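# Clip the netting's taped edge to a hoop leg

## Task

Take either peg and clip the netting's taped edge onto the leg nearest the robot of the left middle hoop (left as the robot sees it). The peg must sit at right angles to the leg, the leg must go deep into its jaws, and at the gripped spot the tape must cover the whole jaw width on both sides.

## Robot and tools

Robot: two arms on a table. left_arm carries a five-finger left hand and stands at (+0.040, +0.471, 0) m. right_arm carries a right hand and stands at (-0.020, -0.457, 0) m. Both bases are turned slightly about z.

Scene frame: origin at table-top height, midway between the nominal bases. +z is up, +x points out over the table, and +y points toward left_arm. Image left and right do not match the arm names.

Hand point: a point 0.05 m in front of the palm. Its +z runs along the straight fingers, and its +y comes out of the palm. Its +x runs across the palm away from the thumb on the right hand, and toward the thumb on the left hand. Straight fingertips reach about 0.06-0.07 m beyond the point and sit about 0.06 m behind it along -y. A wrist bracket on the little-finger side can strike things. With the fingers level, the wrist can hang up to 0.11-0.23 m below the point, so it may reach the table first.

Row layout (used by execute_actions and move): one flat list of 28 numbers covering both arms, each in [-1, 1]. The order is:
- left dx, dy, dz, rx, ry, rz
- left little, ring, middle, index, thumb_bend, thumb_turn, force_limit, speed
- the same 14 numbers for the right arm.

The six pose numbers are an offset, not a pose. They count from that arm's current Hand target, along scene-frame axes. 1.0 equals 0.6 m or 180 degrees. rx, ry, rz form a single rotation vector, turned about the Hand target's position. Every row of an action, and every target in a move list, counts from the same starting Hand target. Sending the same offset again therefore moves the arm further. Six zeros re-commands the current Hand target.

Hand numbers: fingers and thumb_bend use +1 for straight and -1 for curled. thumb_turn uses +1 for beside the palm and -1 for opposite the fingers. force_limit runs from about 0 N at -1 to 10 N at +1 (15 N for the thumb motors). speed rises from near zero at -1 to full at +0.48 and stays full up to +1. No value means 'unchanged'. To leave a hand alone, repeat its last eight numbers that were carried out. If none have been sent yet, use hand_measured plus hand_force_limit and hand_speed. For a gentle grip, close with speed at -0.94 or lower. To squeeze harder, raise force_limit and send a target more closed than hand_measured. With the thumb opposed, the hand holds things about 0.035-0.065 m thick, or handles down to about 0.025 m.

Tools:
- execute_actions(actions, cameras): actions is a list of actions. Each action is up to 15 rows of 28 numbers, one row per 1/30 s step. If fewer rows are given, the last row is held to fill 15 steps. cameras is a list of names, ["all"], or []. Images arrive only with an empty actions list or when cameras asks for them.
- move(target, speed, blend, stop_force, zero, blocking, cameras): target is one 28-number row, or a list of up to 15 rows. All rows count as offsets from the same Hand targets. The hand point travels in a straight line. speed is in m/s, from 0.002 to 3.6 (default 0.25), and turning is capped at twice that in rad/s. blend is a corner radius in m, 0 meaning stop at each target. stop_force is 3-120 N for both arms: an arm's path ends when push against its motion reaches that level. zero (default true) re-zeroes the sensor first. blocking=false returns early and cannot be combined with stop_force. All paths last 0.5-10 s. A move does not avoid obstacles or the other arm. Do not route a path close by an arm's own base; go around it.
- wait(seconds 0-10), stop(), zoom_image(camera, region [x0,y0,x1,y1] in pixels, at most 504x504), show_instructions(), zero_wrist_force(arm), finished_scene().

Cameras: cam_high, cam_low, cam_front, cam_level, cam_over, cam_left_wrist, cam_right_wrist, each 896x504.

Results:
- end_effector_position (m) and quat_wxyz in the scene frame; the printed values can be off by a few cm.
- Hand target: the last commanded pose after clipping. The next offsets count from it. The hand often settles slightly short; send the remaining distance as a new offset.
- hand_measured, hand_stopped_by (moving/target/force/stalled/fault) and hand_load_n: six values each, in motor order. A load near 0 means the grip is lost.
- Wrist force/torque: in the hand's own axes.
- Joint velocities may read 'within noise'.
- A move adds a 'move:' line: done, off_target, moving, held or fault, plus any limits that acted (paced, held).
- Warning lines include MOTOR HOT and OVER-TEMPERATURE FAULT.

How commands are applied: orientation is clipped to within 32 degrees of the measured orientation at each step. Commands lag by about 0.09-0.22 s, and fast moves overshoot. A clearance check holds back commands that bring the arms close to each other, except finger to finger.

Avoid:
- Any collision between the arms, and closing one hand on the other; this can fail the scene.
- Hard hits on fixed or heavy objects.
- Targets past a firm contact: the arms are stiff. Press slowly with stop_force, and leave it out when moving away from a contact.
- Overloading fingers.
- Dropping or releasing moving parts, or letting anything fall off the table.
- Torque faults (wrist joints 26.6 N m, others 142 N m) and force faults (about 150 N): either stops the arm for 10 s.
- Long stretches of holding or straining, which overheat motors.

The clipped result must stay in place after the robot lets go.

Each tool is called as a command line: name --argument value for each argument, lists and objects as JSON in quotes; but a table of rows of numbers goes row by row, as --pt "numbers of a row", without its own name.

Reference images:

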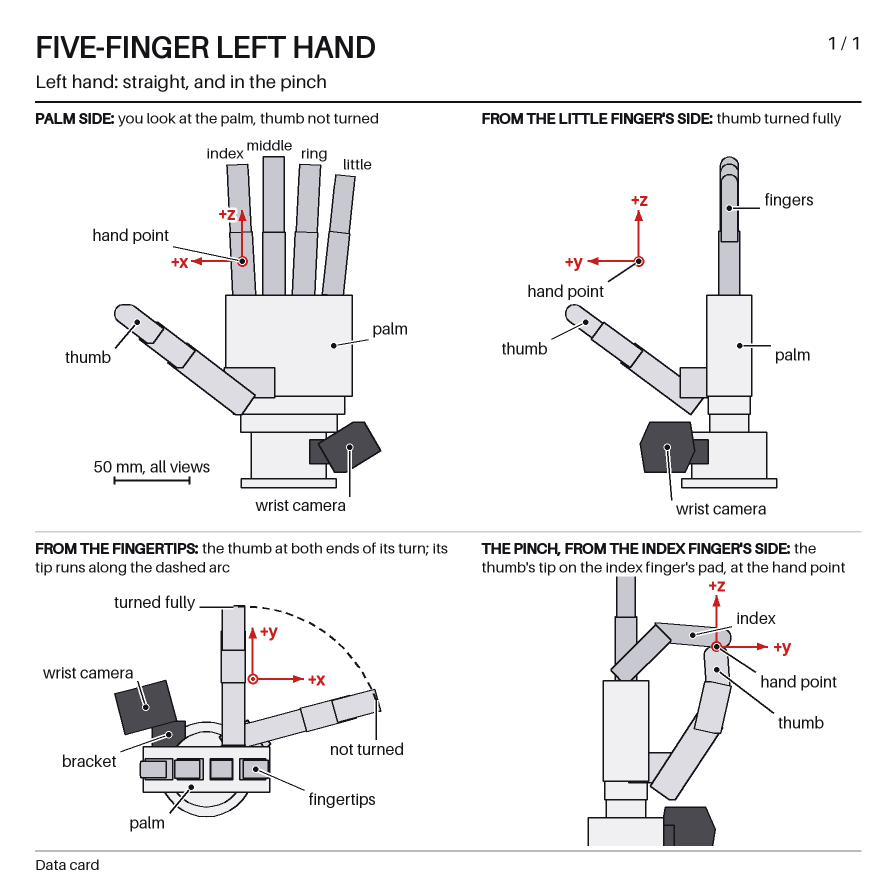

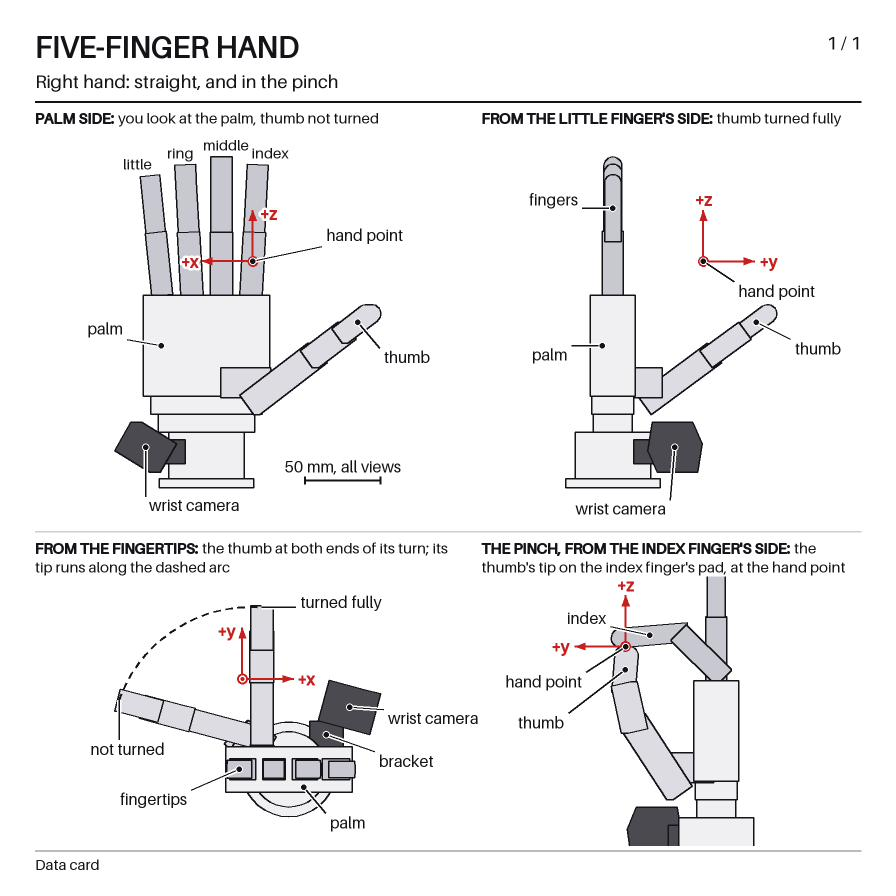

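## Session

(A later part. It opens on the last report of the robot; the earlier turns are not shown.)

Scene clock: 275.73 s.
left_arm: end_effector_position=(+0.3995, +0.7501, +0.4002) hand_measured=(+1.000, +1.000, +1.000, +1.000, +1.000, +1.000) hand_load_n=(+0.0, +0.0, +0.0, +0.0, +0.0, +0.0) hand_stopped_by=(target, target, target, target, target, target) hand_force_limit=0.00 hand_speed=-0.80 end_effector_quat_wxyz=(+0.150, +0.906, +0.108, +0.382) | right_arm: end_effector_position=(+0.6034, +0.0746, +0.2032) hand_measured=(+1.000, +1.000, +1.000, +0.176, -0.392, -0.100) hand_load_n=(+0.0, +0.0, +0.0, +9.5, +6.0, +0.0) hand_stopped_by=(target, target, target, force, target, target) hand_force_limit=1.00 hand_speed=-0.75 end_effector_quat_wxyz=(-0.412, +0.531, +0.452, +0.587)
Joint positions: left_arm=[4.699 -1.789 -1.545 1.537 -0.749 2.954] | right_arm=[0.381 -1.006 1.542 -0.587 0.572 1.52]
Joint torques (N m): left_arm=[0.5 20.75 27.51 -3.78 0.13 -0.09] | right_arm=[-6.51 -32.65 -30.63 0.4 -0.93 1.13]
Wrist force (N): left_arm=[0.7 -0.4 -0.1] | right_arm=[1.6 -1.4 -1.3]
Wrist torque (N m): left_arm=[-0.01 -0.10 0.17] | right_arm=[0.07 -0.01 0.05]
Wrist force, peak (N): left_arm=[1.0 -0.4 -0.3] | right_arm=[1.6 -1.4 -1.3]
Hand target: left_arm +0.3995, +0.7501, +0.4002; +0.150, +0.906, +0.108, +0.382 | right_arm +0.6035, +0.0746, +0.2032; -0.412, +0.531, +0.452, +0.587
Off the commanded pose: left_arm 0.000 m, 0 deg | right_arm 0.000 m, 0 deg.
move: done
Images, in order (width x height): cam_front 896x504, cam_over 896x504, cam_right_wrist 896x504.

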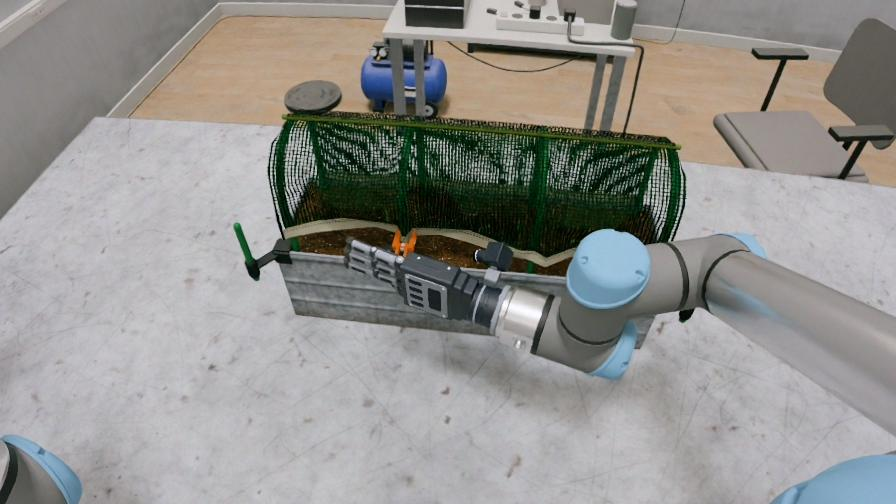

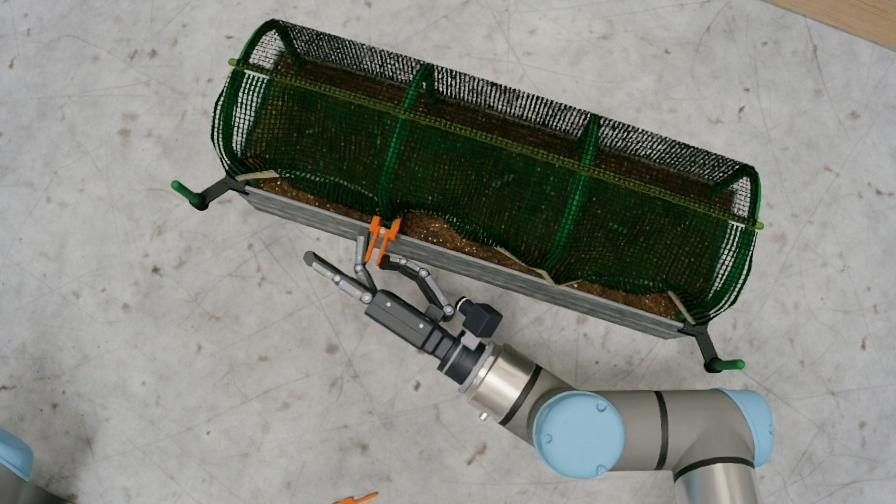

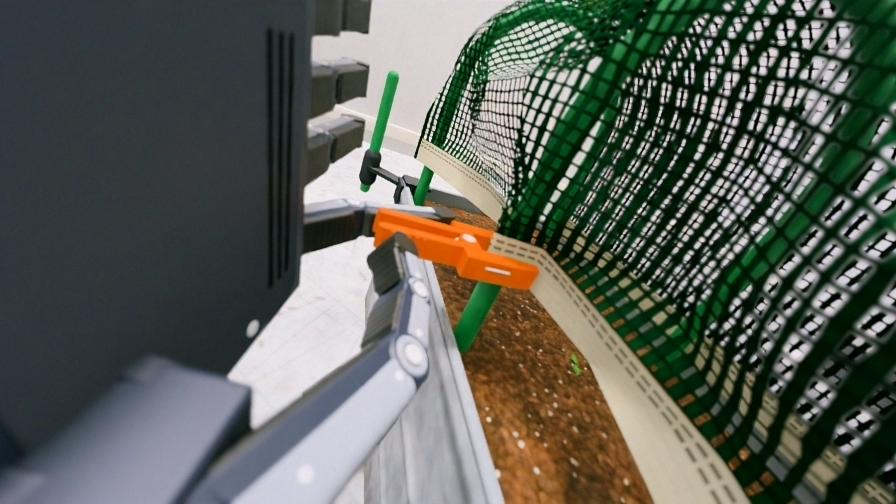

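move --pt "0 0 0 0 0 0 1 1 1 1 1 1 0.0 -0.8 0.0067 0.0003 0 0 0 0 1 1 1 0.17 -0.40 -0.10 1.0 -0.75" --speed 0.015 --cameras '["cam_over","cam_front","cam_right_wrist"]'

zoom_image --camera "cam_front" --region '[385, 220, 430, 260]'

zoom_image --camera "cam_over" --region '[360, 205, 410, 250]'

zoom_image --camera "cam_right_wrist" --region '[440, 190, 580, 310]'

Scene clock: 276.93 s.
left_arm: end_effector_position=(+0.3995, +0.7501, +0.4002) hand_measured=(+1.000, +1.000, +1.000, +1.000, +1.000, +1.000) hand_load_n=(+0.0, +0.0, +0.0, +0.0, +0.0, +0.0) hand_stopped_by=(target, target, target, target, target, target) hand_force_limit=0.00 hand_speed=-0.80 end_effector_quat_wxyz=(+0.150, +0.906, +0.108, +0.382) | right_arm: end_effector_position=(+0.6074, +0.0748, +0.2032) hand_measured=(+1.000, +1.000, +1.000, +0.176, -0.392, -0.100) hand_load_n=(+0.0, +0.0, +0.0, +9.5, +4.5, +0.0) hand_stopped_by=(target, target, target, force, target, target) hand_force_limit=1.00 hand_speed=-0.75 end_effector_quat_wxyz=(-0.412, +0.531, +0.452, +0.587)
Joint positions: left_arm=[4.699 -1.789 -1.545 1.537 -0.749 2.954] | right_arm=[0.379 -0.998 1.53 -0.582 0.57 1.52]
Joint torques (N m): left_arm=[-0.01 20.43 26.82 -3.76 0.12 -0.25] | right_arm=[-9.35 -32.43 -32.69 -0.42 0.35 0.98]
Wrist force (N): left_arm=[0.9 -0.3 -0.2] | right_arm=[2.2 -6.7 -2.5]
Wrist torque (N m): left_arm=[0.00 -0.13 0.17] | right_arm=[0.13 -0.01 0.05]
Wrist force, peak (N): left_arm=[1.0 -0.6 -0.2] | right_arm=[2.2 -6.7 -2.5]
Hand target: left_arm +0.3995, +0.7501, +0.4002; +0.150, +0.906, +0.108, +0.382 | right_arm +0.6075, +0.0748, +0.2032; -0.412, +0.531, +0.452, +0.587
Off the commanded pose: left_arm 0.000 m, 0 deg | right_arm 0.000 m, 0 deg.
move: done
Images, in order (width x height): cam_front 896x504, cam_over 896x504, cam_right_wrist 896x504.

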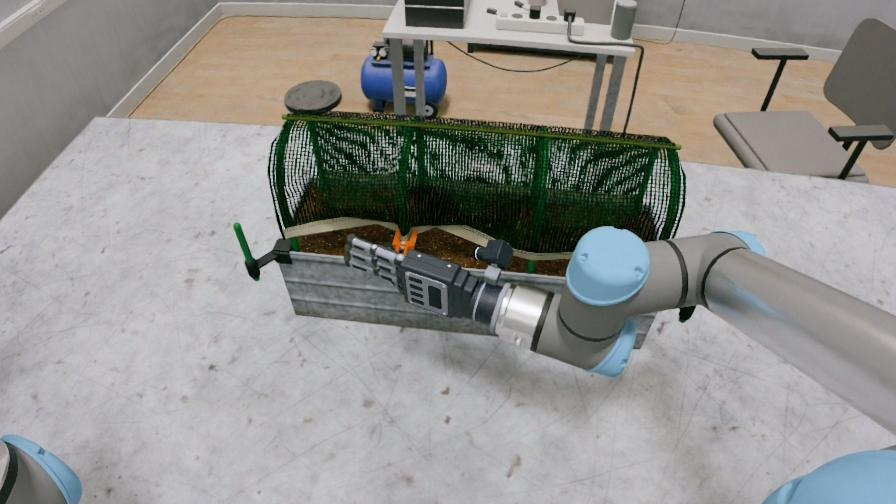

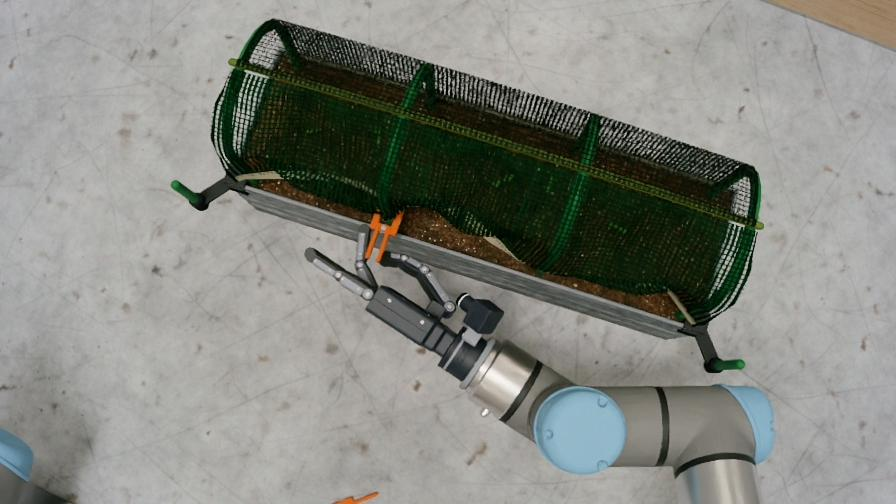

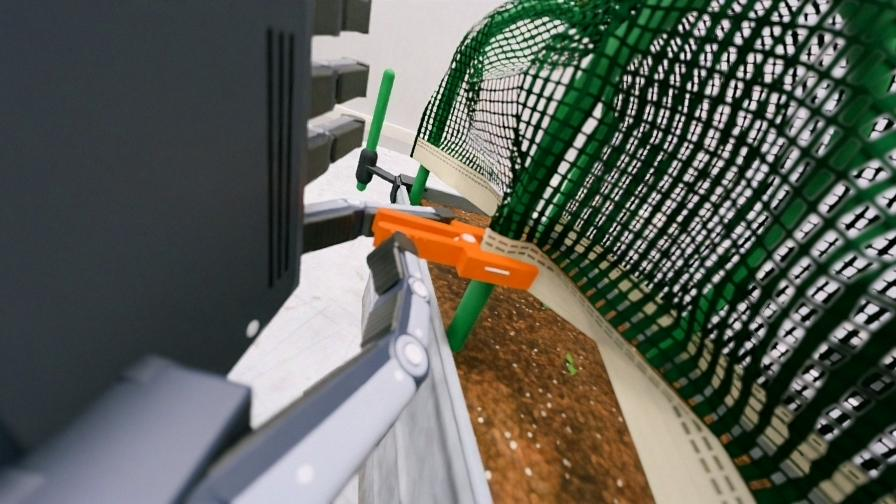

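Scaled by 11.200 from the camera's 896x504 image, which has a finer 1280x720 frame.

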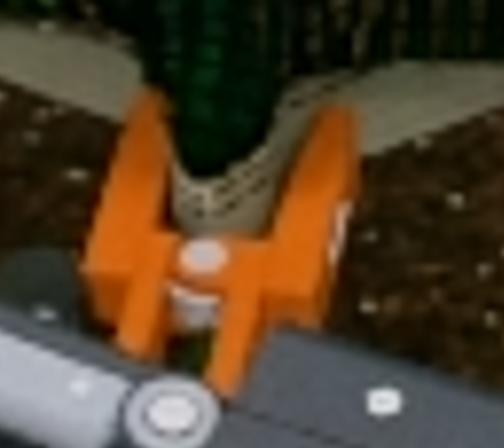

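Scaled by 10.080 from the camera's 896x504 image, which has a finer 1280x720 frame.

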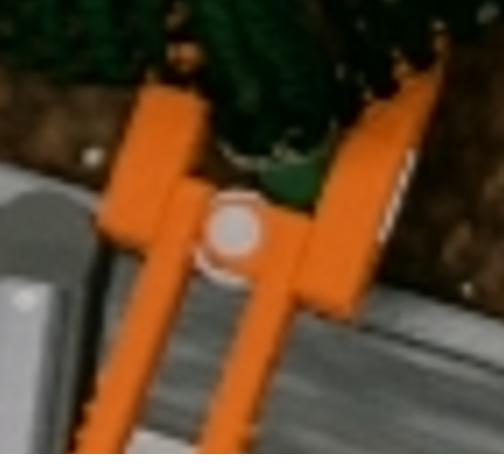

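Scaled by 3.600 from the camera's 896x504 image, which has a finer 1280x720 frame.

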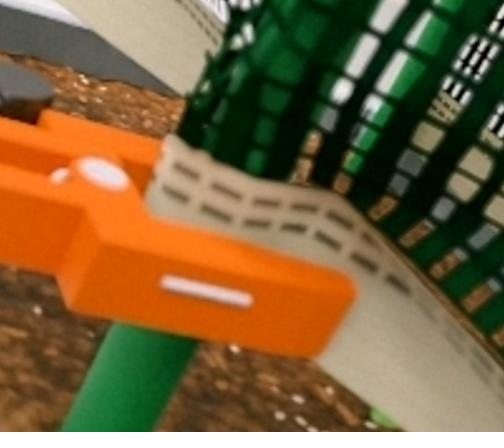

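move --pt "0 0 0 0 0 0 1 1 1 1 1 1 0.0 -0.8 -0.0008 -0.0017 0 0 0 0 1 1 1 0.17 -0.40 -0.10 1.0 -0.75" --speed 0.01 --cameras '["all"]'

zoom_image --camera "cam_low" --region '[480, 120, 600, 240]'

zoom_image --camera "cam_high" --region '[460, 180, 560, 280]'

zoom_image --camera "cam_front" --region '[385, 220, 430, 260]'

zoom_image --camera "cam_level" --region '[300, 220, 380, 300]'

Scene clock: 280.37 s.
left_arm: end_effector_position=(+0.3995, +0.7501, +0.4002) hand_measured=(+1.000, +1.000, +1.000, +1.000, +1.000, +1.000) hand_load_n=(+0.0, +0.0, +0.0, +0.0, +0.0, +0.0) hand_stopped_by=(target, target, target, target, target, target) hand_force_limit=0.00 hand_speed=-0.80 end_effector_quat_wxyz=(+0.150, +0.906, +0.108, +0.382) | right_arm: end_effector_position=(+0.6070, +0.0738, +0.2032) hand_measured=(+1.000, +1.000, +1.000, +0.176, -0.392, -0.100) hand_load_n=(+0.0, +0.0, +0.0, +10.5, +5.5, +0.0) hand_stopped_by=(target, target, target, force, target, target) hand_force_limit=1.00 hand_speed=-0.75 end_effector_quat_wxyz=(-0.412, +0.531, +0.452, +0.587)
Joint positions: left_arm=[4.699 -1.789 -1.545 1.537 -0.749 2.954] | right_arm=[0.377 -1 1.532 -0.583 0.568 1.52]
Joint torques (N m): left_arm=[1.43 21.9 28.18 -3.77 0.13 -0.19] | right_arm=[-9.67 -50.2 -5.94 -3.25 -0.02 1.23]
Wrist force (N): left_arm=[1.0 -0.4 -0.2] | right_arm=[2.2 -5.4 -1.2]
Wrist torque (N m): left_arm=[-0.02 -0.14 0.18] | right_arm=[0.10 -0.02 0.05]
Wrist force, peak (N): left_arm=[1.1 -0.4 -0.2] | right_arm=[2.3 -6.8 -2.5]
Hand target: left_arm +0.3995, +0.7501, +0.4002; +0.150, +0.906, +0.108, +0.382 | right_arm +0.6070, +0.0738, +0.2032; -0.412, +0.531, +0.452, +0.587
Off the commanded pose: left_arm 0.000 m, 0 deg | right_arm 0.000 m, 0 deg.
move: done

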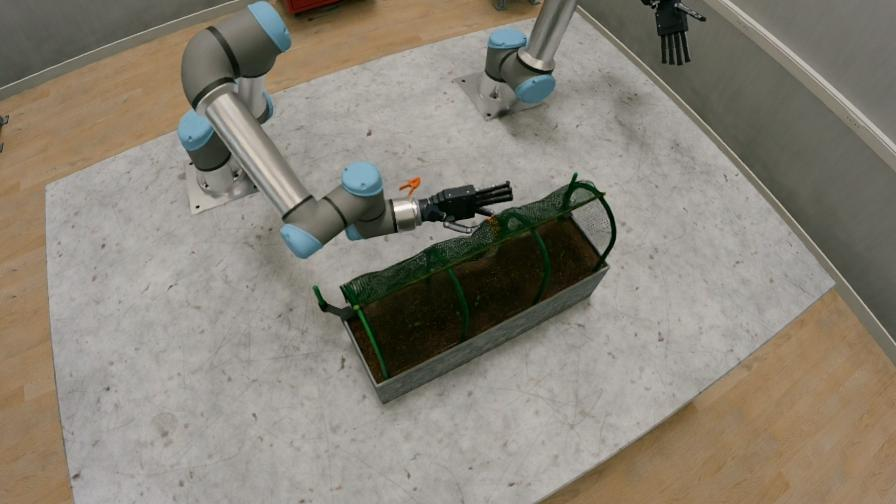

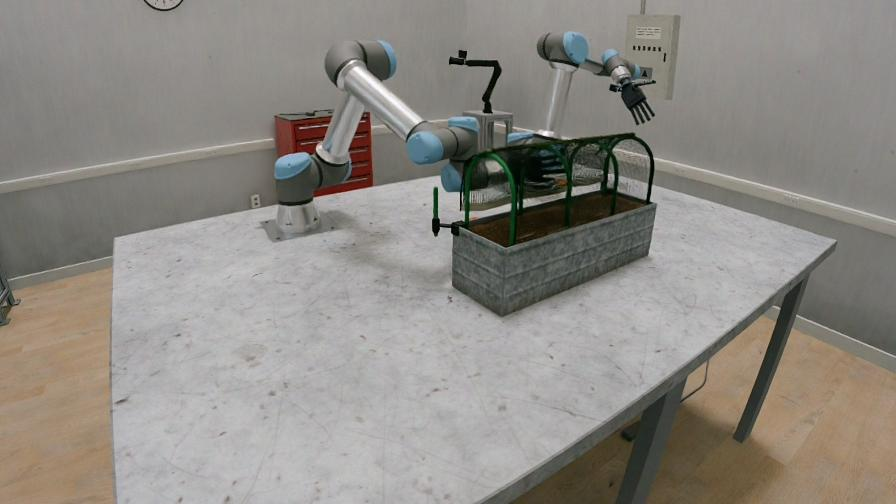

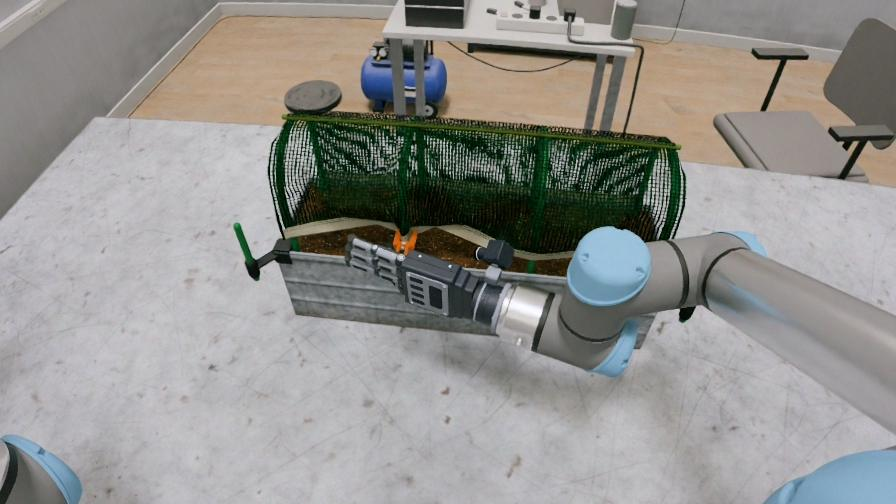

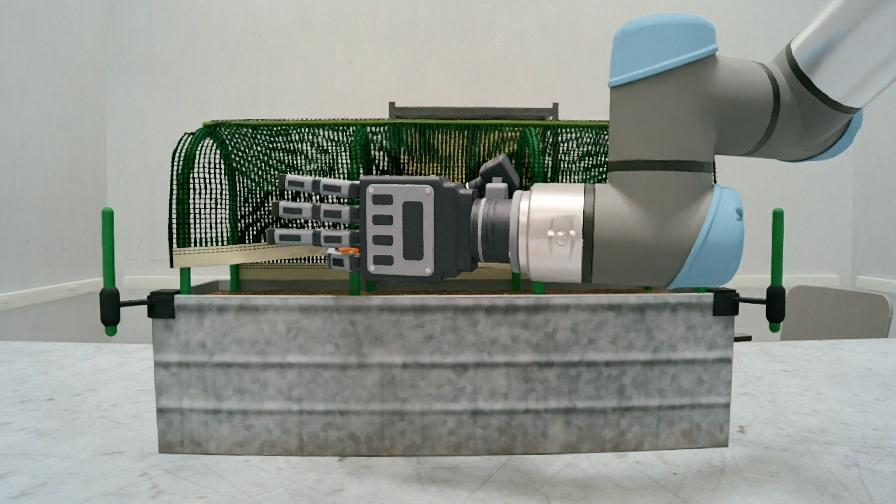

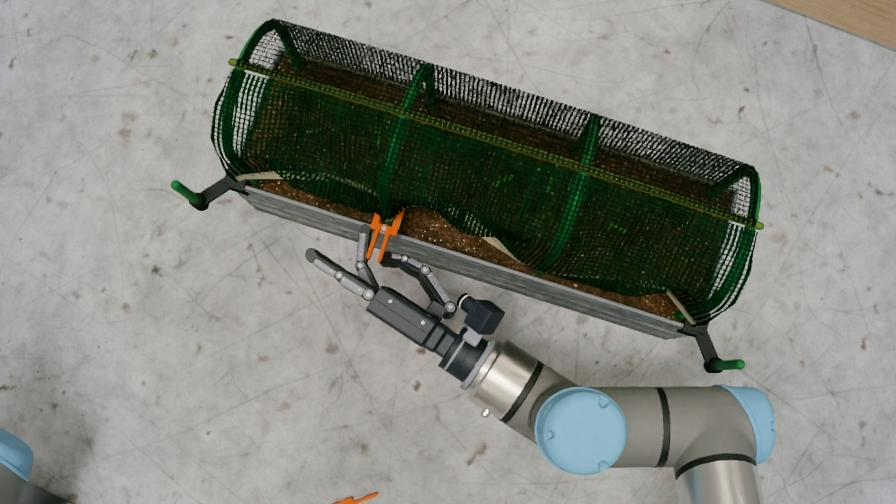

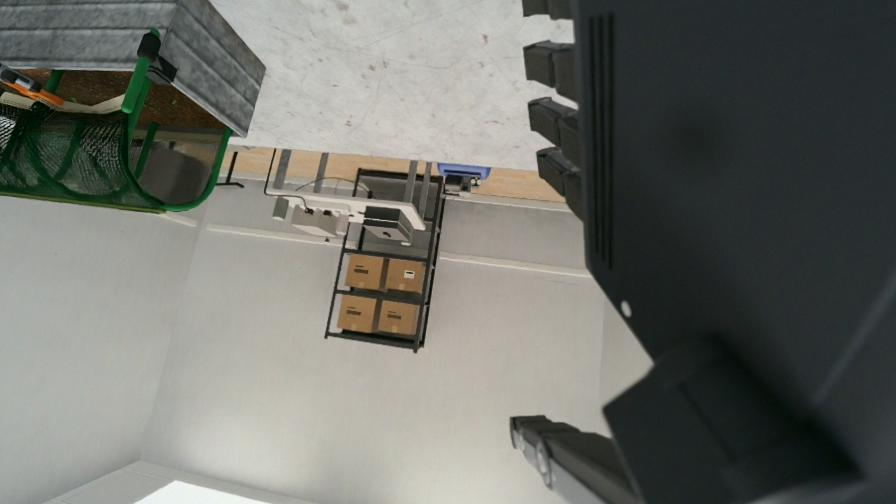

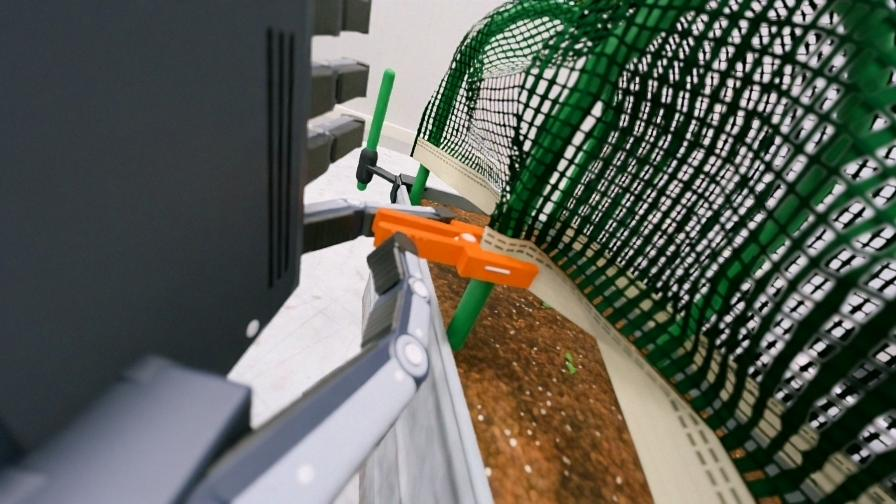

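Scaled by 4.200 from the camera's 896x504 image, which has a finer 1280x720 frame.

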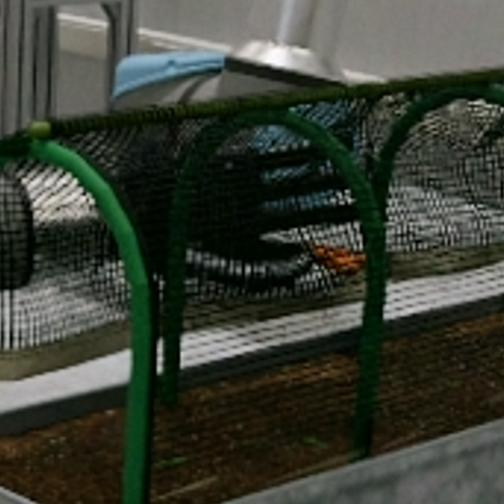

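Scaled by 5.040 from the camera's 896x504 image, which has a finer 1280x720 frame.

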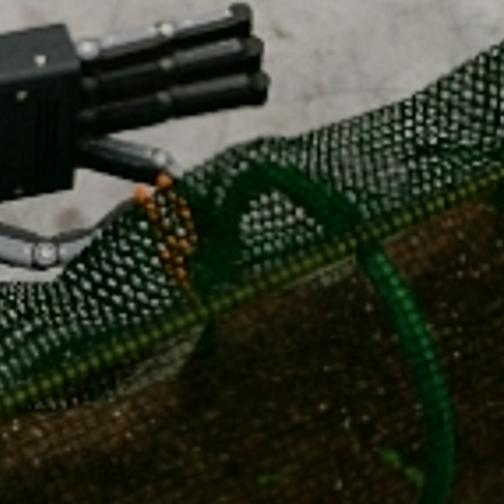

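Scaled by 11.200 from the camera's 896x504 image, which has a finer 1280x720 frame.

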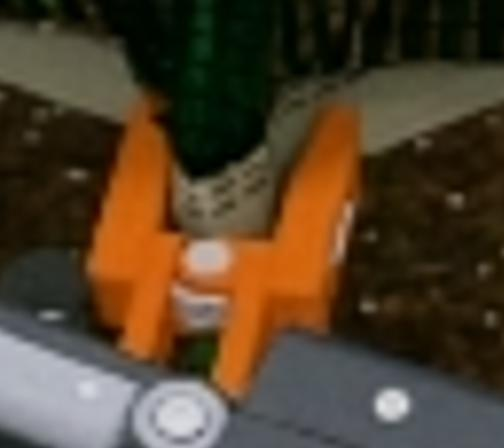

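Scaled by 6.300 from the camera's 896x504 image, which has a finer 1280x720 frame.

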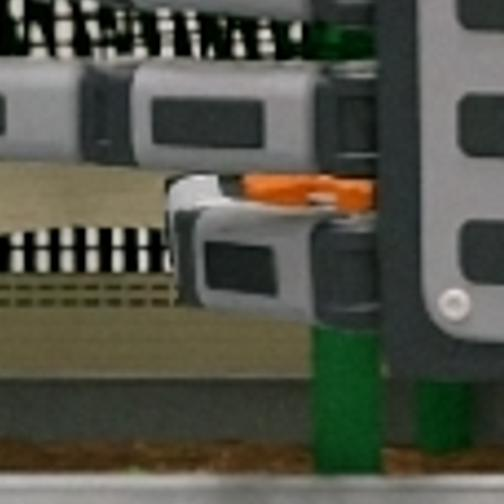

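move --pt "0 0 0 0 0 0 1 1 1 1 1 1 0.0 -0.8 0 0 0.0075 0 0 0 1 1 1 0.17 -0.40 -0.10 1.0 -0.75" --speed 0.01 --cameras '["cam_front","cam_level","cam_over","cam_right_wrist"]'

zoom_image --camera "cam_front" --region '[385, 220, 430, 260]'

zoom_image --camera "cam_right_wrist" --region '[440, 190, 580, 310]'

zoom_image --camera "cam_level" --region '[300, 220, 380, 300]'

zoom_image --camera "cam_over" --region '[360, 205, 410, 250]'

Scene clock: 282.27 s.
left_arm: end_effector_position=(+0.3995, +0.7501, +0.4002) hand_measured=(+1.000, +1.000, +1.000, +1.000, +1.000, +1.000) hand_load_n=(-0.5, +0.0, +0.0, +0.0, +0.0, +0.0) hand_stopped_by=(target, target, target, target, target, target) hand_force_limit=0.00 hand_speed=-0.80 end_effector_quat_wxyz=(+0.150, +0.906, +0.108, +0.382) | right_arm: end_effector_position=(+0.6070, +0.0738, +0.2075) hand_measured=(+1.000, +1.000, +1.000, +0.176, -0.392, -0.100) hand_load_n=(+0.0, +0.0, +0.0, +10.5, +5.5, +0.5) hand_stopped_by=(target, target, target, force, target, target) hand_force_limit=1.00 hand_speed=-0.75 end_effector_quat_wxyz=(-0.412, +0.531, +0.452, +0.587)
Joint positions: left_arm=[4.699 -1.789 -1.545 1.537 -0.749 2.954] | right_arm=[0.377 -1.005 1.528 -0.574 0.568 1.52]
Joint torques (N m): left_arm=[1.97 21.23 27.35 -3.78 0.04 -0.05] | right_arm=[-8.16 -49.42 -32.03 -0.14 0.11 0.67]
Wrist force (N): left_arm=[0.8 -0.3 -0.2] | right_arm=[1.1 -4.8 -1.1]
Wrist torque (N m): left_arm=[0.00 -0.11 0.17] | right_arm=[0.14 -0.01 0.08]
Wrist force, peak (N): left_arm=[1.1 -0.4 -0.3] | right_arm=[2.1 -5.5 -1.3]
Hand target: left_arm +0.3995, +0.7501, +0.4002; +0.150, +0.906, +0.108, +0.382 | right_arm +0.6070, +0.0738, +0.2077; -0.412, +0.531, +0.452, +0.587
Off the commanded pose: left_arm 0.000 m, 0 deg | right_arm 0.000 m, 0 deg.
move: done
Images, in order (width x height): cam_front 896x504, cam_level 896x504, cam_over 896x504, cam_right_wrist 896x504.

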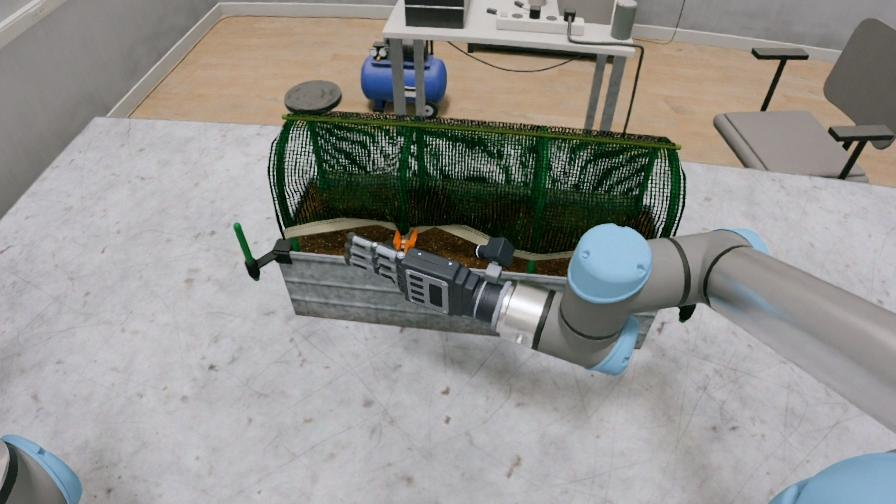

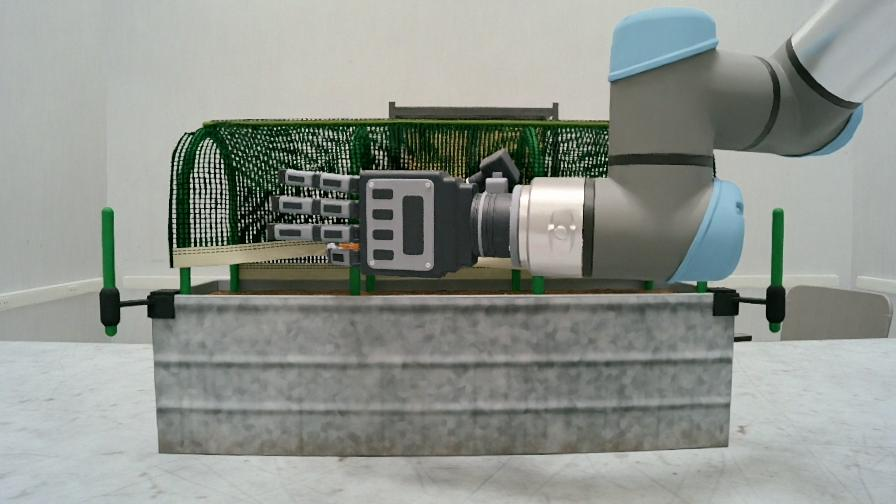

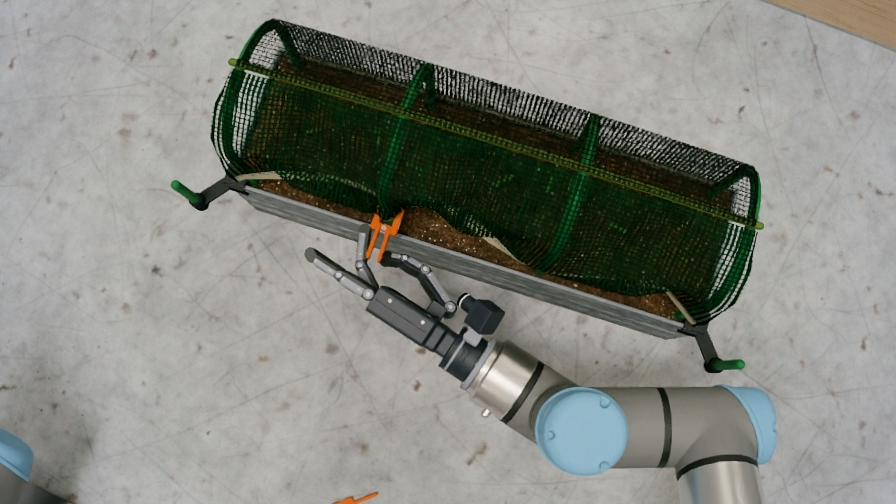

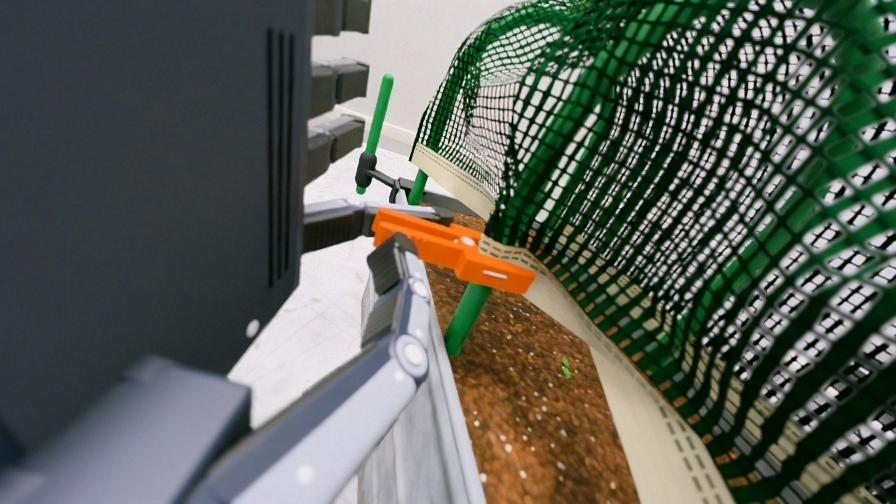

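Scaled by 11.200 from the camera's 896x504 image, which has a finer 1280x720 frame.

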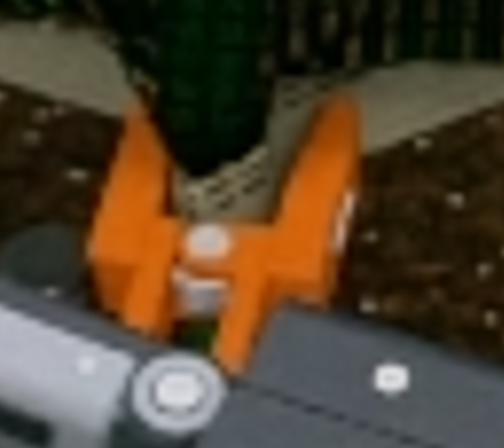

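Scaled by 3.600 from the camera's 896x504 image, which has a finer 1280x720 frame.

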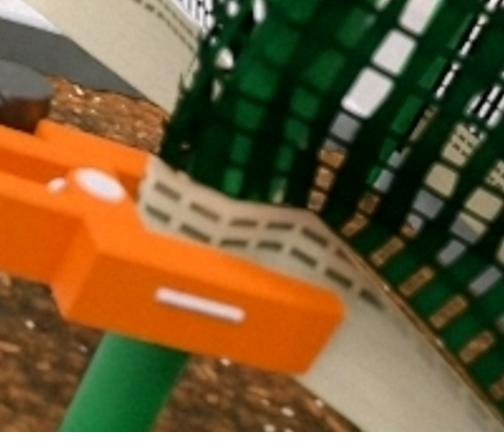

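Scaled by 6.300 from the camera's 896x504 image, which has a finer 1280x720 frame.

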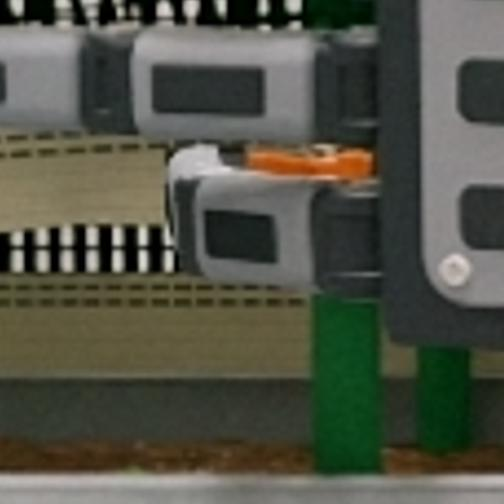

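Scaled by 10.080 from the camera's 896x504 image, which has a finer 1280x720 frame.

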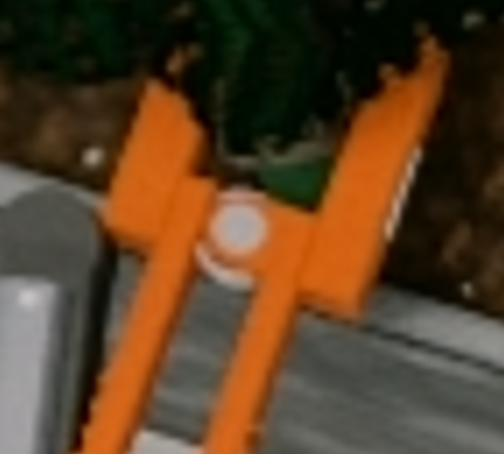

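zoom_image --camera "cam_right_wrist" --region '[480, 230, 560, 320]'

zoom_image --camera "cam_right_wrist" --region '[450, 200, 540, 290]'

Scaled by 5.600 from the camera's 896x504 image, which has a finer 1280x720 frame.

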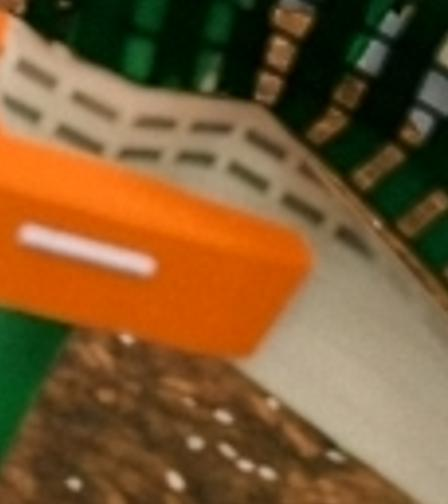

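Scaled by 5.600 from the camera's 896x504 image, which has a finer 1280x720 frame.

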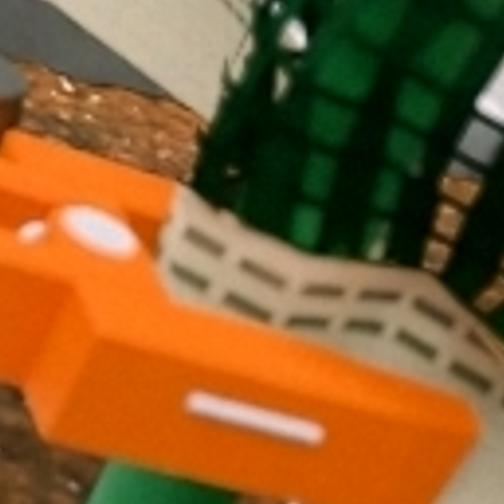

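move --pt "0 0 0 0 0 0 1 1 1 1 1 1 0.0 -0.8 -0.0100 -0.0004 0 0 0 0 1 1 1 0.17 -0.40 -0.10 1.0 -0.75" --pt "0 0 0 0 0 0 1 1 1 1 1 1 0.0 -0.8 -0.0100 -0.0004 0.0058 0 0 0 1 1 1 0.17 -0.40 -0.10 1.0 -0.75" --speed 0.012 --cameras '["cam_front","cam_level","cam_over","cam_right_wrist"]'

zoom_image --camera "cam_front" --region '[385, 220, 430, 260]'

zoom_image --camera "cam_right_wrist" --region '[450, 200, 560, 310]'

zoom_image --camera "cam_over" --region '[360, 205, 410, 250]'

Scene clock: 285.33 s.
left_arm: end_effector_position=(+0.3995, +0.7501, +0.4002) hand_measured=(+1.000, +1.000, +1.000, +1.000, +1.000, +1.000) hand_load_n=(+0.0, +0.0, +0.0, +0.0, +0.0, +0.0) hand_stopped_by=(target, target, target, target, target, target) hand_force_limit=0.00 hand_speed=-0.80 end_effector_quat_wxyz=(+0.150, +0.906, +0.108, +0.382) | right_arm: end_effector_position=(+0.6010, +0.0735, +0.2110) hand_measured=(+1.000, +1.000, +1.000, +0.176, -0.392, -0.100) hand_load_n=(+0.0, +0.0, +0.0, +9.0, +6.0, +0.0) hand_stopped_by=(target, target, target, force, target, target) hand_force_limit=1.00 hand_speed=-0.75 end_effector_quat_wxyz=(-0.412, +0.531, +0.452, +0.587)
Joint positions: left_arm=[4.699 -1.789 -1.545 1.537 -0.749 2.954] | right_arm=[0.38 -1.02 1.543 -0.574 0.571 1.52]
Joint torques (N m): left_arm=[0.62 21.67 27.95 -3.62 0.22 -0.12] | right_arm=[6.63 -49.43 -30.6 0.41 2.09 0.33]
Wrist force (N): left_arm=[0.9 -0.3 -0.3] | right_arm=[1.4 -0.2 -1.2]
Wrist torque (N m): left_arm=[0.01 -0.13 0.17] | right_arm=[0.06 0.03 0.06]
Wrist force, peak (N): left_arm=[1.1 -0.3 -0.1] | right_arm=[1.3 -5.2 -1.5]
Hand target: left_arm +0.3995, +0.7501, +0.4002; +0.150, +0.906, +0.108, +0.382 | right_arm +0.6010, +0.0735, +0.2112; -0.412, +0.531, +0.452, +0.587
Off the commanded pose: left_arm 0.000 m, 0 deg | right_arm 0.000 m, 0 deg.
move: done
Images, in order (width x height): cam_front 896x504, cam_level 896x504, cam_over 896x504, cam_right_wrist 896x504.

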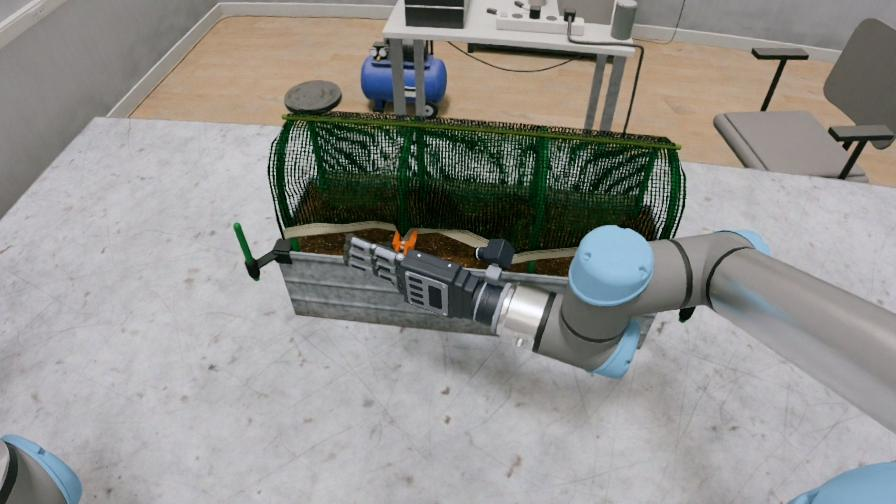

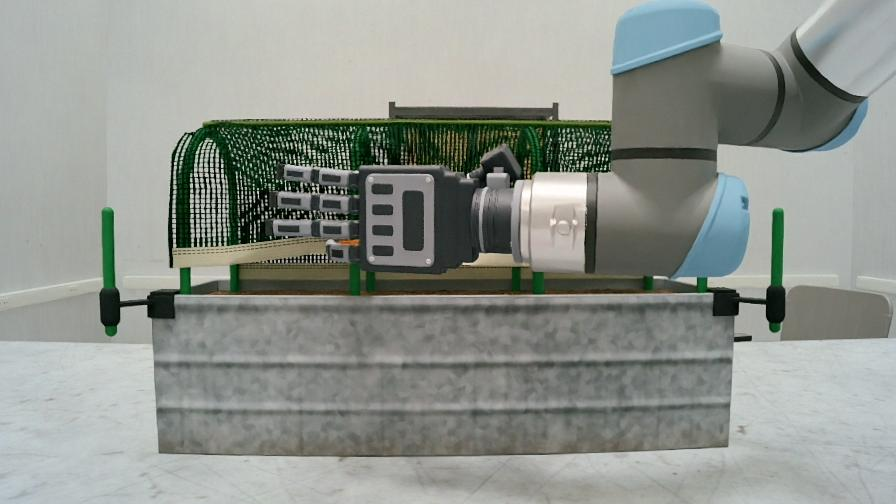

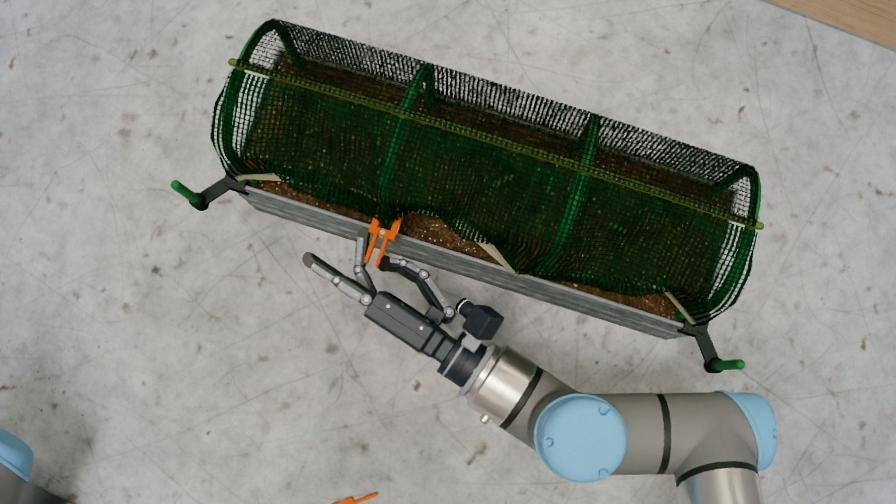

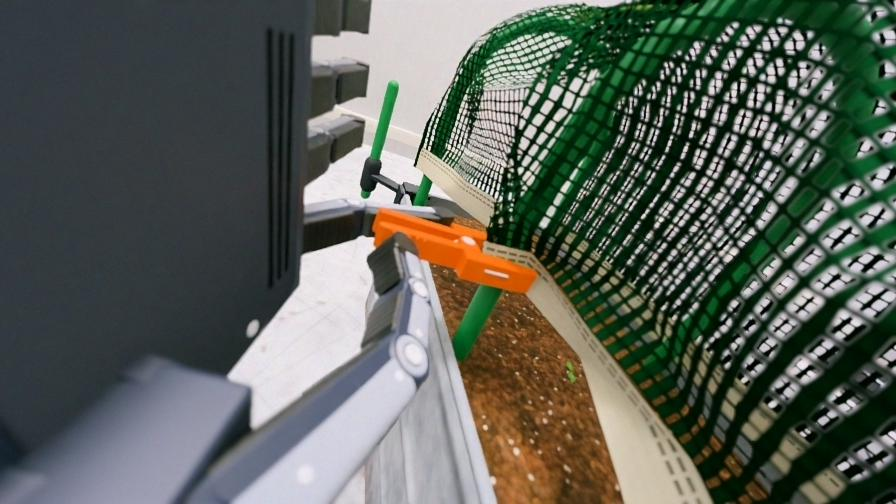

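Scaled by 11.200 from the camera's 896x504 image, which has a finer 1280x720 frame.

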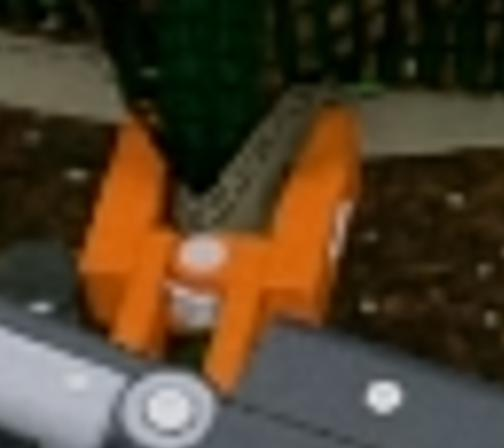

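Scaled by 4.582 from the camera's 896x504 image, which has a finer 1280x720 frame.

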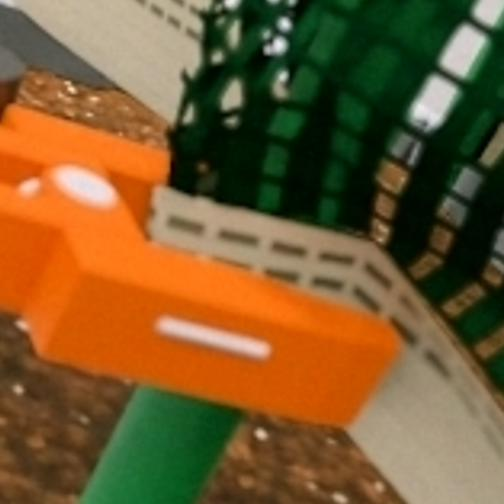

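Scaled by 10.080 from the camera's 896x504 image, which has a finer 1280x720 frame.

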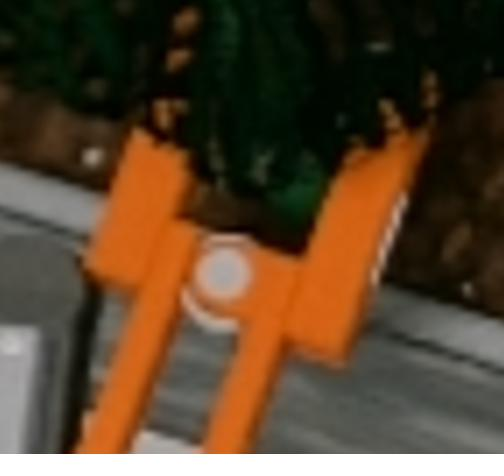

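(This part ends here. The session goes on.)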